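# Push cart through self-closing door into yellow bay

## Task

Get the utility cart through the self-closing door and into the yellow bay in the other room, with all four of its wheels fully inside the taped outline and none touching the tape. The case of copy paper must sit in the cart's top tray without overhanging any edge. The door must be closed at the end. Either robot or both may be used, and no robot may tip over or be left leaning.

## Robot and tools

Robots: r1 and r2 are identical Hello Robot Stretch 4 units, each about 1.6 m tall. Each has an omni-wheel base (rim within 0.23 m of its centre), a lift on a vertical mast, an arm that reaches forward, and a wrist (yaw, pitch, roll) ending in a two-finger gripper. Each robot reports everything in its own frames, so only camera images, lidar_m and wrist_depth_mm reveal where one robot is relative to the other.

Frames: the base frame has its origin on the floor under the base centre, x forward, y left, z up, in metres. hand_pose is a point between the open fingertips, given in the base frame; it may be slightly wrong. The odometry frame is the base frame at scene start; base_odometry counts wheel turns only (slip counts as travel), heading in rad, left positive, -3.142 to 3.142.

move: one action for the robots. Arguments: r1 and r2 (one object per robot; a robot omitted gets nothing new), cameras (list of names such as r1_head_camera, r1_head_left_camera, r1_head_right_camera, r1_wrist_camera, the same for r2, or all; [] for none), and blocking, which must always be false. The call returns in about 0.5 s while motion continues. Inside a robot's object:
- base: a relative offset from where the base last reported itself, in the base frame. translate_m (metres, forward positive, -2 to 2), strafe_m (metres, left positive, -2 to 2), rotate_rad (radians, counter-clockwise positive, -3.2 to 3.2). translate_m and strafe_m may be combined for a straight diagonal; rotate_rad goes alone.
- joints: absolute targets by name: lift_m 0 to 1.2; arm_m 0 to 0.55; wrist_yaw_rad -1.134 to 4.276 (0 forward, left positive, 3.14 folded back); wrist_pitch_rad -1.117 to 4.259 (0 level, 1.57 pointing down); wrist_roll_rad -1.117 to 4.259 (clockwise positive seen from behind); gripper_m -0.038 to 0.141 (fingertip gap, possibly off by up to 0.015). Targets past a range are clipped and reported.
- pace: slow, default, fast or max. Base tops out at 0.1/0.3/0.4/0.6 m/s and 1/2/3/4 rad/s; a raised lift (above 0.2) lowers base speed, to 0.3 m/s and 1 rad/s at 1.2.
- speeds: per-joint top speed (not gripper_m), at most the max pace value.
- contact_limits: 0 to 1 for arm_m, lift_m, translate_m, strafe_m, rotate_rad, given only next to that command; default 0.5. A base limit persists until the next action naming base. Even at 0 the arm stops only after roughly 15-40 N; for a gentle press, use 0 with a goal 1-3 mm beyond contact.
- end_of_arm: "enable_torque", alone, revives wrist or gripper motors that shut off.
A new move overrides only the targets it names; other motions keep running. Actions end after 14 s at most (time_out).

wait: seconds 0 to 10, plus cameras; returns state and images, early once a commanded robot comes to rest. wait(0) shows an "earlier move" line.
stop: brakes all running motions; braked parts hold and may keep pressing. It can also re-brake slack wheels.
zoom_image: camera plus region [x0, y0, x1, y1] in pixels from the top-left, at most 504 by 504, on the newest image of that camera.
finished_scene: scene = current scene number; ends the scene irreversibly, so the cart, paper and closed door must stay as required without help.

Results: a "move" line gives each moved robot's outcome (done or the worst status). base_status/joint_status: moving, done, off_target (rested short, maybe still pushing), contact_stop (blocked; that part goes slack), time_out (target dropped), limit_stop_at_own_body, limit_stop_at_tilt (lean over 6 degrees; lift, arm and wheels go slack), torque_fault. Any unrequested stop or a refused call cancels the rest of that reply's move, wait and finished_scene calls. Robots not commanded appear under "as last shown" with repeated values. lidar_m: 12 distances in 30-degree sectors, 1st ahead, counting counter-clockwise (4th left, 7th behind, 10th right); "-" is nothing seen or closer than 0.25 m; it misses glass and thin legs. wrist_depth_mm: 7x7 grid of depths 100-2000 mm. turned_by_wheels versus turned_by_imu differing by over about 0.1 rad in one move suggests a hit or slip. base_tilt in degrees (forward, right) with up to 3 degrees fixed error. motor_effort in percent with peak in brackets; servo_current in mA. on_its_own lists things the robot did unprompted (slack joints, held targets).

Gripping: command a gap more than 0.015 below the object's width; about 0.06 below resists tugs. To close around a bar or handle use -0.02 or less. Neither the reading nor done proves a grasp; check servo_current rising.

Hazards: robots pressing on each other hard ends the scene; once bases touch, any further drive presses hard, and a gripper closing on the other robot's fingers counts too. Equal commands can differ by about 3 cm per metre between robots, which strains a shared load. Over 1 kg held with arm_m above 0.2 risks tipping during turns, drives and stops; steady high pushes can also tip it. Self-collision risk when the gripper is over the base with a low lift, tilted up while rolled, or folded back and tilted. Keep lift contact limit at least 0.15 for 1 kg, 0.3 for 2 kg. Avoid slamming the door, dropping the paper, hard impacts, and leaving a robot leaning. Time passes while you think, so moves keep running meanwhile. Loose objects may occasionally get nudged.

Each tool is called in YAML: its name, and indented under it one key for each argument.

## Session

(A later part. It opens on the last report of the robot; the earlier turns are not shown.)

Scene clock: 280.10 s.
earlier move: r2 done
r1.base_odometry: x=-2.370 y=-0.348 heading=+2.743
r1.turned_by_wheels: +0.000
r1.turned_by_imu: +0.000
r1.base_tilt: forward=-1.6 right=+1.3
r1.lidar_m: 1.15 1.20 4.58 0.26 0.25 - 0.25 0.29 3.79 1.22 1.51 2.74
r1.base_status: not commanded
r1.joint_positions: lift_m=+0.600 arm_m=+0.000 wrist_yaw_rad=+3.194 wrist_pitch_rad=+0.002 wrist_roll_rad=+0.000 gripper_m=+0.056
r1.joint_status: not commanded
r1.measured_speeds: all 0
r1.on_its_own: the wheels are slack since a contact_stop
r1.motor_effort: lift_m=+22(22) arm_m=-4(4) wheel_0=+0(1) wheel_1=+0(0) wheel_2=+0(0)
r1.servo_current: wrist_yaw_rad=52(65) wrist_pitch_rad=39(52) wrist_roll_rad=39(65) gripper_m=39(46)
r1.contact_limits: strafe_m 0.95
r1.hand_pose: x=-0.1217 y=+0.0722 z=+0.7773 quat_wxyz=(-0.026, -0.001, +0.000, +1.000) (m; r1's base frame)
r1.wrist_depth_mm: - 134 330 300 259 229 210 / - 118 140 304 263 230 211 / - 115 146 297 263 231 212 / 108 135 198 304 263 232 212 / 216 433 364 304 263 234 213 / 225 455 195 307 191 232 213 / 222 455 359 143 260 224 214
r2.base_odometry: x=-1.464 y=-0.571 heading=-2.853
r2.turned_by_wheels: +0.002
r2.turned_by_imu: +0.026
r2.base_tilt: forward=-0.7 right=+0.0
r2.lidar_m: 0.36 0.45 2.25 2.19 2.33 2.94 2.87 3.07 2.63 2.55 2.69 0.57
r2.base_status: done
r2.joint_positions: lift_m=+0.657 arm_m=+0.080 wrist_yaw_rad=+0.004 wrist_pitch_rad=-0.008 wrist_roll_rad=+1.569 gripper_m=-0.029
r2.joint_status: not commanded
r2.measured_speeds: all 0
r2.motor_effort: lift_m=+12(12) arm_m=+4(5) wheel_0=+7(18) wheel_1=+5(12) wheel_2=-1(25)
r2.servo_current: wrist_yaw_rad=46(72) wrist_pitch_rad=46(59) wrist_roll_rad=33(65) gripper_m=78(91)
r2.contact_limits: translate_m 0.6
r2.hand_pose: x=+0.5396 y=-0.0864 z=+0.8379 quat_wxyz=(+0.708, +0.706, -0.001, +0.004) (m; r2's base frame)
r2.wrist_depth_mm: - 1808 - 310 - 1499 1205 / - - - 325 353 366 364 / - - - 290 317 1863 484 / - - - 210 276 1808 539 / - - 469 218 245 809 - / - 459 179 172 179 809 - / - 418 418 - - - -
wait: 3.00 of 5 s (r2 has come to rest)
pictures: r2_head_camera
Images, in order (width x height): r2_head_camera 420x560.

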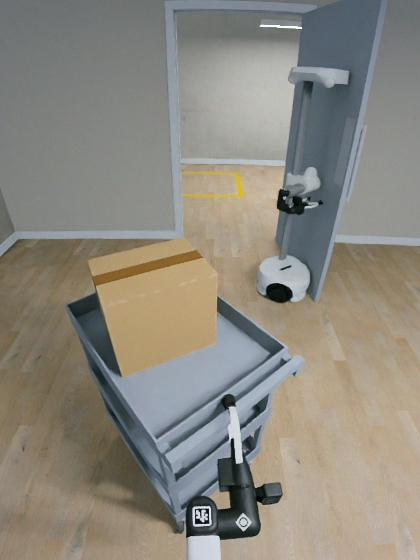

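move:
  blocking: false
  cameras: []
  r2: {"base":{"strafe_m":0.33},"pace":"slow","contact_limits":{"strafe_m":0.5}}

wait:
  seconds: 6
  cameras: ["r2_head_camera"]

Scene clock: 286.10 s.
move: r2 moving
r1: as last shown
r1.base_tilt: forward=-1.5 right=+1.3
r1.lidar_m: 1.17 1.20 4.56 0.25 0.25 - 0.25 0.31 3.78 1.21 1.50 2.74
r1.on_its_own: the wheels are slack since a contact_stop
r1.motor_effort: lift_m=+22(22) arm_m=-3(4) wheel_0=+0(1) wheel_1=+0(0) wheel_2=+0(0)
r1.servo_current: wrist_yaw_rad=59(65) wrist_pitch_rad=46(46) wrist_roll_rad=33(59) gripper_m=46(46)
r1.contact_limits: strafe_m 0.95
r1.wrist_depth_mm: - 133 332 301 259 229 209 / - 118 140 301 262 230 211 / - 116 147 297 263 230 211 / 108 135 198 306 262 231 213 / 215 436 364 306 265 232 213 / 226 455 195 307 191 233 213 / 221 455 357 143 260 224 214
r2.base_odometry: x=-1.460 y=-0.585 heading=-2.854
r2.turned_by_wheels: +0.000
r2.turned_by_imu: +0.000
r2.base_tilt: forward=-0.7 right=+0.1
r2.lidar_m: 0.36 0.49 2.24 2.18 2.29 2.95 2.88 3.04 2.64 2.57 2.75 0.55
r2.base_status: strafe_m moving
r2.joint_positions: lift_m=+0.657 arm_m=+0.080 wrist_yaw_rad=+0.002 wrist_pitch_rad=-0.008 wrist_roll_rad=+1.569 gripper_m=-0.029
r2.joint_status: not commanded
r2.measured_speeds: translate_m=+0.001 strafe_m=+0.056 rotate_rad=-0.003 lift_m=+0.000 arm_m=+0.000 wrist_yaw_rad=-0.018 wrist_pitch_rad=+0.000 wrist_roll_rad=+0.000
r2.motor_effort: lift_m=+12(12) arm_m=+4(4) wheel_0=-9(9) wheel_1=+7(9) wheel_2=+0(1)
r2.servo_current: wrist_yaw_rad=46(59) wrist_pitch_rad=46(52) wrist_roll_rad=39(52) gripper_m=78(85)
r2.contact_limits: strafe_m 0.5
r2.hand_pose: x=+0.5395 y=-0.0867 z=+0.8379 quat_wxyz=(+0.708, +0.706, -0.002, +0.004) (m; r2's base frame)
r2.wrist_depth_mm: - - - 317 - 1537 1229 / - - - 329 359 366 364 / - - - 293 317 1808 1255 / - - - 209 268 1921 544 / - - 469 219 245 788 - / - 452 179 171 173 809 - / - 418 418 - - - -
pictures: none
No camera images: "cameras" was empty.

Scene clock: 290.03 s.
earlier move: r2 done
r1.base_odometry: x=-2.370 y=-0.348 heading=+2.743
r1.turned_by_wheels: +0.000
r1.turned_by_imu: +0.000
r1.base_tilt: forward=-1.6 right=+1.3
r1.lidar_m: 1.16 1.22 4.55 0.28 0.25 - 0.25 0.30 3.78 1.21 1.51 2.72
r1.base_status: not commanded
r1.joint_positions: lift_m=+0.600 arm_m=+0.000 wrist_yaw_rad=+3.194 wrist_pitch_rad=+0.002 wrist_roll_rad=+0.000 gripper_m=+0.056
r1.joint_status: not commanded
r1.measured_speeds: all 0
r1.on_its_own: the wheels are slack since a contact_stop
r1.motor_effort: lift_m=+22(22) arm_m=-4(4) wheel_0=+0(1) wheel_1=+0(0) wheel_2=+0(0)
r1.servo_current: wrist_yaw_rad=65(65) wrist_pitch_rad=39(52) wrist_roll_rad=46(65) gripper_m=39(52)
r1.contact_limits: strafe_m 0.95
r1.hand_pose: x=-0.1217 y=+0.0722 z=+0.7773 quat_wxyz=(-0.026, -0.001, +0.000, +1.000) (m; r1's base frame)
r1.wrist_depth_mm: - 134 330 300 259 229 210 / - 118 140 303 262 229 211 / - 116 147 297 262 231 211 / 108 135 198 304 263 231 213 / 216 436 364 306 264 233 213 / 226 455 195 307 191 232 213 / 221 452 357 143 260 225 213
r2.base_odometry: x=-1.371 y=-0.888 heading=-2.854
r2.turned_by_wheels: +0.000
r2.turned_by_imu: -0.004
r2.base_tilt: forward=-0.7 right=+0.0
r2.lidar_m: 0.43 2.53 1.91 1.87 1.97 2.85 2.85 3.01 2.95 2.88 3.04 0.52
r2.base_status: done
r2.joint_positions: lift_m=+0.657 arm_m=+0.080 wrist_yaw_rad=-0.007 wrist_pitch_rad=-0.008 wrist_roll_rad=+1.569 gripper_m=-0.029
r2.joint_status: not commanded
r2.measured_speeds: all 0
r2.motor_effort: lift_m=+12(12) arm_m=+4(5) wheel_0=-6(16) wheel_1=+3(9) wheel_2=-4(6)
r2.servo_current: wrist_yaw_rad=59(72) wrist_pitch_rad=46(59) wrist_roll_rad=46(59) gripper_m=85(85)
r2.contact_limits: strafe_m 0.5
r2.hand_pose: x=+0.5386 y=-0.0895 z=+0.8379 quat_wxyz=(+0.708, +0.706, -0.005, +0.000) (m; r2's base frame)
r2.wrist_depth_mm: - - - 260 266 1576 1229 / - - - 254 256 1863 508 / - - - 245 249 820 - / - 459 455 238 240 842 - / - - 462 196 234 820 - / - - 181 173 171 788 - / - - 459 - - - -
wait: 3.93 of 6 s (r2 has come to rest)
pictures: r2_head_camera
Images, in order (width x height): r2_head_camera 420x560.

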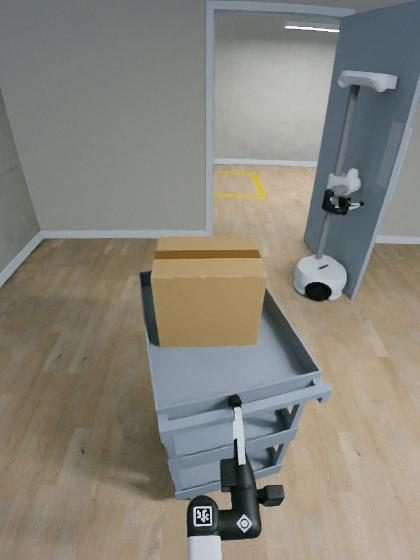

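move:
  blocking: false
  cameras: []
  r2: {"base":{"strafe_m":0.33},"pace":"slow","contact_limits":{"strafe_m":0.5}}

wait:
  seconds: 5
  cameras: []

move:
  blocking: false
  cameras: []
  r2: {"base":{"rotate_rad":-0.4},"pace":"slow","contact_limits":{"rotate_rad":0.5}}

wait:
  seconds: 2
  cameras: ["r2_head_camera"]

Scene clock: 299.70 s.
move: r2 moving
r1: as last shown
r1.turned_by_imu: -0.001
r1.base_tilt: forward=-1.5 right=+1.3
r1.lidar_m: 1.18 1.28 4.56 0.25 0.25 - 0.25 0.30 3.78 1.21 1.51 2.74
r1.on_its_own: the wheels are slack since a contact_stop
r1.motor_effort: lift_m=+22(22) arm_m=-3(4) wheel_0=+0(0) wheel_1=+0(0) wheel_2=+0(0)
r1.servo_current: wrist_yaw_rad=59(59) wrist_pitch_rad=33(52) wrist_roll_rad=46(52) gripper_m=39(46)
r1.contact_limits: strafe_m 0.95
r1.wrist_depth_mm: - 133 330 301 262 229 210 / - 118 140 303 262 229 212 / - 116 147 297 263 230 212 / 108 135 198 306 264 232 213 / 215 433 364 304 264 233 213 / 224 452 195 306 191 233 214 / 223 452 359 143 260 224 213
r2.base_odometry: x=-1.367 y=-0.902 heading=-2.854
r2.turned_by_wheels: +0.000
r2.turned_by_imu: +0.001
r2.base_tilt: forward=-0.7 right=+0.1
r2.lidar_m: 0.45 2.51 1.88 1.85 1.96 2.80 2.87 3.02 2.97 2.89 3.06 0.53
r2.base_status: strafe_m moving
r2.joint_positions: lift_m=+0.657 arm_m=+0.080 wrist_yaw_rad=-0.007 wrist_pitch_rad=-0.008 wrist_roll_rad=+1.569 gripper_m=-0.029
r2.joint_status: not commanded
r2.measured_speeds: translate_m=-0.001 strafe_m=+0.056 rotate_rad=+0.004 lift_m=+0.000 arm_m=+0.000 wrist_yaw_rad=+0.000 wrist_pitch_rad=+0.000 wrist_roll_rad=+0.000
r2.motor_effort: lift_m=+12(12) arm_m=+4(4) wheel_0=-13(18) wheel_1=+5(7) wheel_2=-1(5)
r2.servo_current: wrist_yaw_rad=46(65) wrist_pitch_rad=46(65) wrist_roll_rad=39(52) gripper_m=78(85)
r2.contact_limits: strafe_m 0.5
r2.hand_pose: x=+0.5386 y=-0.0895 z=+0.8379 quat_wxyz=(+0.708, +0.706, -0.005, +0.000) (m; r2's base frame)
r2.wrist_depth_mm: - - - 200 263 1576 1229 / - - - 253 254 1863 508 / - - - 245 247 831 - / - 462 459 236 239 831 - / - - 455 196 233 820 - / - - 181 173 171 788 - / - - 462 - - - -
pictures: none
No camera images: "cameras" was empty.

Scene clock: 303.63 s.
earlier move: r2 done
r1.base_odometry: x=-2.370 y=-0.348 heading=+2.743
r1.turned_by_wheels: +0.000
r1.turned_by_imu: +0.000
r1.base_tilt: forward=-1.6 right=+1.3
r1.lidar_m: 1.28 1.40 4.57 0.28 0.25 - 0.25 0.28 3.79 1.21 1.51 2.73
r1.base_status: not commanded
r1.joint_positions: lift_m=+0.600 arm_m=+0.000 wrist_yaw_rad=+3.194 wrist_pitch_rad=+0.002 wrist_roll_rad=+0.000 gripper_m=+0.056
r1.joint_status: not commanded
r1.measured_speeds: all 0
r1.on_its_own: the wheels are slack since a contact_stop
r1.motor_effort: lift_m=+22(22) arm_m=-3(4) wheel_0=+0(1) wheel_1=+0(0) wheel_2=+0(0)
r1.servo_current: wrist_yaw_rad=72(72) wrist_pitch_rad=46(52) wrist_roll_rad=46(72) gripper_m=39(46)
r1.contact_limits: strafe_m 0.95
r1.hand_pose: x=-0.1217 y=+0.0722 z=+0.7773 quat_wxyz=(-0.026, -0.001, +0.000, +1.000) (m; r1's base frame)
r1.wrist_depth_mm: - 134 330 301 259 229 210 / - 118 140 301 262 230 211 / - 116 147 298 263 230 211 / 108 135 198 304 262 231 212 / 215 433 364 304 265 233 213 / 225 452 195 306 191 233 213 / 222 452 357 143 260 224 213
r2.base_odometry: x=-1.278 y=-1.204 heading=-2.854
r2.turned_by_wheels: +0.000
r2.turned_by_imu: -0.001
r2.base_tilt: forward=-0.7 right=+0.1
r2.lidar_m: 0.51 2.09 1.57 1.53 1.60 2.29 2.82 2.98 3.31 3.20 3.41 0.48
r2.base_status: done
r2.joint_positions: lift_m=+0.657 arm_m=+0.080 wrist_yaw_rad=-0.004 wrist_pitch_rad=-0.008 wrist_roll_rad=+1.569 gripper_m=-0.029
r2.joint_status: not commanded
r2.measured_speeds: all 0
r2.motor_effort: lift_m=+12(12) arm_m=+3(4) wheel_0=-7(18) wheel_1=+1(7) wheel_2=+0(5)
r2.servo_current: wrist_yaw_rad=46(65) wrist_pitch_rad=59(65) wrist_roll_rad=39(65) gripper_m=72(85)
r2.contact_limits: strafe_m 0.5
r2.hand_pose: x=+0.5389 y=-0.0885 z=+0.8379 quat_wxyz=(+0.708, +0.706, -0.004, +0.001) (m; r2's base frame)
r2.wrist_depth_mm: - - 445 140 190 732 - / - 399 397 195 197 741 - / - 436 430 203 205 778 - / - - 459 211 215 820 - / - - 500 222 224 - - / - - 181 174 170 1708 496 / - - - - - 1618 1255
wait: 3.93 of 5 s (r2 has come to rest)
pictures: none
No camera images: "cameras" was empty.

Scene clock: 304.13 s.
move: r2 moving
r1: as last shown
r1.base_tilt: forward=-1.5 right=+1.3
r1.lidar_m: 1.27 1.36 4.61 0.26 0.25 - 0.25 0.30 3.80 1.21 1.52 2.73
r1.on_its_own: the wheels are slack since a contact_stop
r1.servo_current: wrist_yaw_rad=46(59) wrist_pitch_rad=39(52) wrist_roll_rad=52(52) gripper_m=46(46)
r1.contact_limits: strafe_m 0.95
r1.wrist_depth_mm: - 133 330 301 259 229 211 / - 118 140 303 262 230 211 / - 116 147 296 262 230 212 / 108 135 198 304 265 231 213 / 215 436 362 306 264 233 213 / 225 452 195 307 190 232 212 / 222 452 357 143 259 225 214
r2.base_odometry: x=-1.278 y=-1.204 heading=-2.978
r2.turned_by_wheels: -0.123
r2.turned_by_imu: -0.119
r2.base_tilt: forward=-0.6 right=+0.1
r2.lidar_m: 0.49 2.39 1.65 1.53 1.60 2.03 2.83 2.91 3.42 3.20 3.29 0.46
r2.base_status: rotate_rad moving
r2.joint_positions: lift_m=+0.657 arm_m=+0.080 wrist_yaw_rad=+0.013 wrist_pitch_rad=-0.008 wrist_roll_rad=+1.569 gripper_m=-0.029
r2.joint_status: not commanded
r2.measured_speeds: translate_m=+0.002 strafe_m=-0.002 rotate_rad=-0.487 lift_m=+0.000 arm_m=+0.000 wrist_yaw_rad=+0.006 wrist_pitch_rad=+0.000 wrist_roll_rad=+0.000
r2.motor_effort: lift_m=+12(12) arm_m=+3(4) wheel_0=+15(15) wheel_1=+8(9) wheel_2=+19(19)
r2.servo_current: wrist_yaw_rad=91(91) wrist_pitch_rad=52(52) wrist_roll_rad=59(59) gripper_m=85(85)
r2.contact_limits: rotate_rad 0.5
r2.hand_pose: x=+0.5404 y=-0.0836 z=+0.8379 quat_wxyz=(+0.708, +0.706, +0.002, +0.007) (m; r2's base frame)
r2.wrist_depth_mm: - - - 202 203 1756 - / - - 410 208 208 759 - / - 436 421 159 214 788 - / - 469 445 219 220 820 - / - - 480 224 226 - - / - - 185 173 170 - - / - - - - 136 1576 480
pictures: none
No camera images: "cameras" was empty.

Scene clock: 305.20 s.
earlier move: r2 done
r1.base_odometry: x=-2.370 y=-0.348 heading=+2.743
r1.turned_by_wheels: +0.000
r1.turned_by_imu: +0.000
r1.base_tilt: forward=-1.5 right=+1.3
r1.lidar_m: 1.27 1.32 4.57 0.27 0.25 - 0.25 0.30 3.79 1.21 1.50 2.72
r1.base_status: not commanded
r1.joint_positions: lift_m=+0.600 arm_m=+0.000 wrist_yaw_rad=+3.194 wrist_pitch_rad=+0.002 wrist_roll_rad=+0.000 gripper_m=+0.056
r1.joint_status: not commanded
r1.measured_speeds: all 0
r1.on_its_own: the wheels are slack since a contact_stop
r1.motor_effort: lift_m=+22(22) arm_m=-4(4) wheel_0=+0(1) wheel_1=+0(0) wheel_2=+0(0)
r1.servo_current: wrist_yaw_rad=46(59) wrist_pitch_rad=46(52) wrist_roll_rad=52(59) gripper_m=39(52)
r1.contact_limits: strafe_m 0.95
r1.hand_pose: x=-0.1217 y=+0.0722 z=+0.7773 quat_wxyz=(-0.026, -0.001, +0.000, +1.000) (m; r1's base frame)
r1.wrist_depth_mm: - 134 329 300 260 229 211 / - 118 140 301 262 229 211 / - 116 147 297 264 231 211 / 108 135 198 304 263 230 212 / 216 436 362 306 264 232 213 / 226 455 195 306 191 233 213 / 221 452 357 143 260 224 213
r2.base_odometry: x=-1.277 y=-1.204 heading=+3.030
r2.turned_by_wheels: -0.276
r2.turned_by_imu: -0.267
r2.base_tilt: forward=-0.7 right=+0.1
r2.lidar_m: 0.43 0.58 1.90 1.53 1.54 1.70 2.80 2.83 3.16 3.21 3.20 0.51
r2.base_status: done
r2.joint_positions: lift_m=+0.657 arm_m=+0.080 wrist_yaw_rad=+0.003 wrist_pitch_rad=-0.008 wrist_roll_rad=+1.569 gripper_m=-0.029
r2.joint_status: not commanded
r2.measured_speeds: all 0
r2.motor_effort: lift_m=+12(12) arm_m=+4(5) wheel_0=+5(16) wheel_1=+6(9) wheel_2=+1(21)
r2.servo_current: wrist_yaw_rad=46(91) wrist_pitch_rad=46(59) wrist_roll_rad=52(59) gripper_m=78(85)
r2.contact_limits: rotate_rad 0.5
r2.hand_pose: x=+0.5395 y=-0.0866 z=+0.8379 quat_wxyz=(+0.708, +0.706, -0.002, +0.004) (m; r2's base frame)
r2.wrist_depth_mm: - - - 298 322 319 317 / - - - 282 294 1808 1281 / - - - 264 273 1808 521 / - - - 248 256 798 - / - 469 452 208 238 831 - / - 452 182 174 170 788 - / - 436 436 - 210 - -
wait: 1.07 of 2 s (r2 has come to rest)
pictures: r2_head_camera
Images, in order (width x height): r2_head_camera 420x560.

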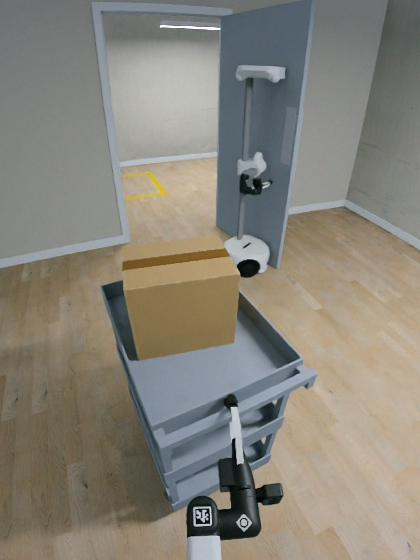

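move:
  blocking: false
  cameras: []
  r2: {"base":{"translate_m":0.42,"strafe_m":0.17},"contact_limits":{"translate_m":0.5}}

wait:
  seconds: 4
  cameras: ["r2_head_camera","r1_head_left_camera"]

Scene clock: 309.93 s.
move: r2 moving
r1: as last shown
r1.lidar_m: 1.23 1.35 4.56 0.27 0.25 - 0.25 0.29 3.77 1.21 1.49 2.75
r1.on_its_own: the wheels are slack since a contact_stop
r1.motor_effort: lift_m=+22(22) arm_m=-4(4) wheel_0=+0(0) wheel_1=+0(0) wheel_2=+0(0)
r1.servo_current: wrist_yaw_rad=39(59) wrist_pitch_rad=46(46) wrist_roll_rad=33(59) gripper_m=39(46)
r1.contact_limits: strafe_m 0.95
r1.wrist_depth_mm: - 134 330 300 260 229 210 / - 118 140 304 262 229 212 / - 116 147 297 262 229 212 / 109 135 198 304 263 231 213 / 215 436 362 306 264 232 213 / 226 452 195 309 191 233 213 / 222 452 359 143 260 226 213
r2.base_odometry: x=-1.310 y=-1.213 heading=+3.029
r2.turned_by_wheels: -0.001
r2.turned_by_imu: -0.001
r2.base_tilt: forward=-0.7 right=+0.1
r2.lidar_m: 0.40 0.60 1.89 1.57 1.53 1.70 2.80 2.84 3.17 3.19 3.20 0.54
r2.base_status: translate_m moving; strafe_m moving
r2.joint_positions: lift_m=+0.657 arm_m=+0.080 wrist_yaw_rad=-0.009 wrist_pitch_rad=-0.008 wrist_roll_rad=+1.569 gripper_m=-0.029
r2.joint_status: not commanded
r2.measured_speeds: translate_m=+0.121 strafe_m=+0.049 rotate_rad=-0.003 lift_m=+0.000 arm_m=+0.000 wrist_yaw_rad=-0.028 wrist_pitch_rad=+0.000 wrist_roll_rad=+0.000
r2.motor_effort: lift_m=+12(12) arm_m=+4(5) wheel_0=+4(11) wheel_1=+10(13) wheel_2=-24(24)
r2.servo_current: wrist_yaw_rad=65(65) wrist_pitch_rad=52(52) wrist_roll_rad=59(59) gripper_m=78(85)
r2.contact_limits: translate_m 0.5
r2.hand_pose: x=+0.5384 y=-0.0900 z=+0.8379 quat_wxyz=(+0.708, +0.706, -0.006, +0.000) (m; r2's base frame)
r2.wrist_depth_mm: - - - 294 327 325 322 / - - - 285 303 1863 1281 / - - - 263 278 1863 500 / - - - 246 256 1808 - / - 462 455 198 236 831 - / - 449 178 170 178 809 - / - 427 424 - - - -
pictures: none
No camera images: "cameras" was empty.

Scene clock: 312.33 s.
earlier move: r2 done
r1.base_odometry: x=-2.370 y=-0.348 heading=+2.743
r1.turned_by_wheels: +0.000
r1.turned_by_imu: +0.000
r1.base_tilt: forward=-1.6 right=+1.3
r1.lidar_m: 0.91 1.20 4.56 0.25 0.25 - 0.25 0.30 3.78 1.21 1.51 2.73
r1.base_status: not commanded
r1.joint_positions: lift_m=+0.600 arm_m=+0.000 wrist_yaw_rad=+3.194 wrist_pitch_rad=+0.002 wrist_roll_rad=+0.000 gripper_m=+0.056
r1.joint_status: not commanded
r1.measured_speeds: all 0
r1.on_its_own: the wheels are slack since a contact_stop
r1.motor_effort: lift_m=+22(22) arm_m=-4(4) wheel_0=+0(1) wheel_1=+0(0) wheel_2=+0(0)
r1.servo_current: wrist_yaw_rad=59(59) wrist_pitch_rad=46(46) wrist_roll_rad=52(78) gripper_m=39(46)
r1.contact_limits: strafe_m 0.95
r1.hand_pose: x=-0.1217 y=+0.0722 z=+0.7773 quat_wxyz=(-0.026, -0.001, +0.000, +1.000) (m; r1's base frame)
r1.wrist_depth_mm: - 133 330 301 259 229 210 / - 118 140 300 262 229 211 / - 116 147 296 264 230 211 / 108 135 198 304 264 231 212 / 215 433 364 306 265 232 213 / 224 455 196 309 191 233 213 / 222 459 357 143 262 225 213
r2.base_odometry: x=-1.714 y=-1.326 heading=+3.030
r2.turned_by_wheels: +0.001
r2.turned_by_imu: -0.056
r2.base_tilt: forward=-0.7 right=+0.0
r2.lidar_m: 0.39 0.57 2.00 1.59 1.56 1.67 2.64 3.27 3.55 3.25 3.18 0.54
r2.base_status: done
r2.joint_positions: lift_m=+0.657 arm_m=+0.080 wrist_yaw_rad=-0.003 wrist_pitch_rad=-0.008 wrist_roll_rad=+1.569 gripper_m=-0.029
r2.joint_status: not commanded
r2.measured_speeds: all 0
r2.motor_effort: lift_m=+12(12) arm_m=+4(5) wheel_0=+4(11) wheel_1=+3(13) wheel_2=-4(27)
r2.servo_current: wrist_yaw_rad=46(85) wrist_pitch_rad=52(59) wrist_roll_rad=52(65) gripper_m=78(85)
r2.contact_limits: translate_m 0.5
r2.hand_pose: x=+0.5390 y=-0.0883 z=+0.8379 quat_wxyz=(+0.708, +0.706, -0.004, +0.002) (m; r2's base frame)
r2.wrist_depth_mm: - - - 301 334 330 329 / - - 1708 291 303 1499 1205 / - - - 270 281 1537 504 / - - - 249 259 1921 - / - - 459 216 239 842 - / - 452 179 172 174 788 - / - 430 427 - - - -
wait: 2.40 of 4 s (r2 has come to rest)
pictures: r1_head_left_camera, r2_head_camera
Images, in order (width x height): r1_head_left_camera 420x672, r2_head_camera 420x560.

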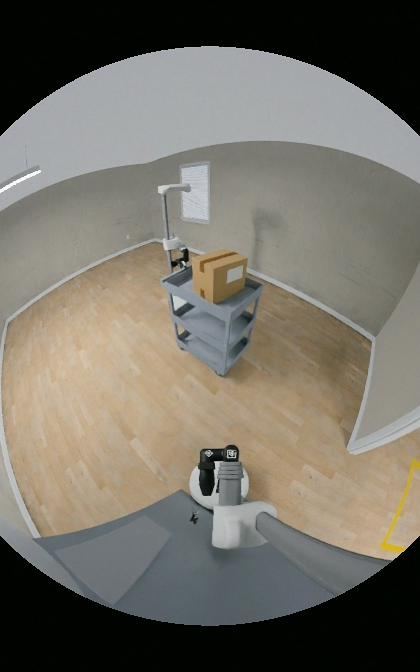

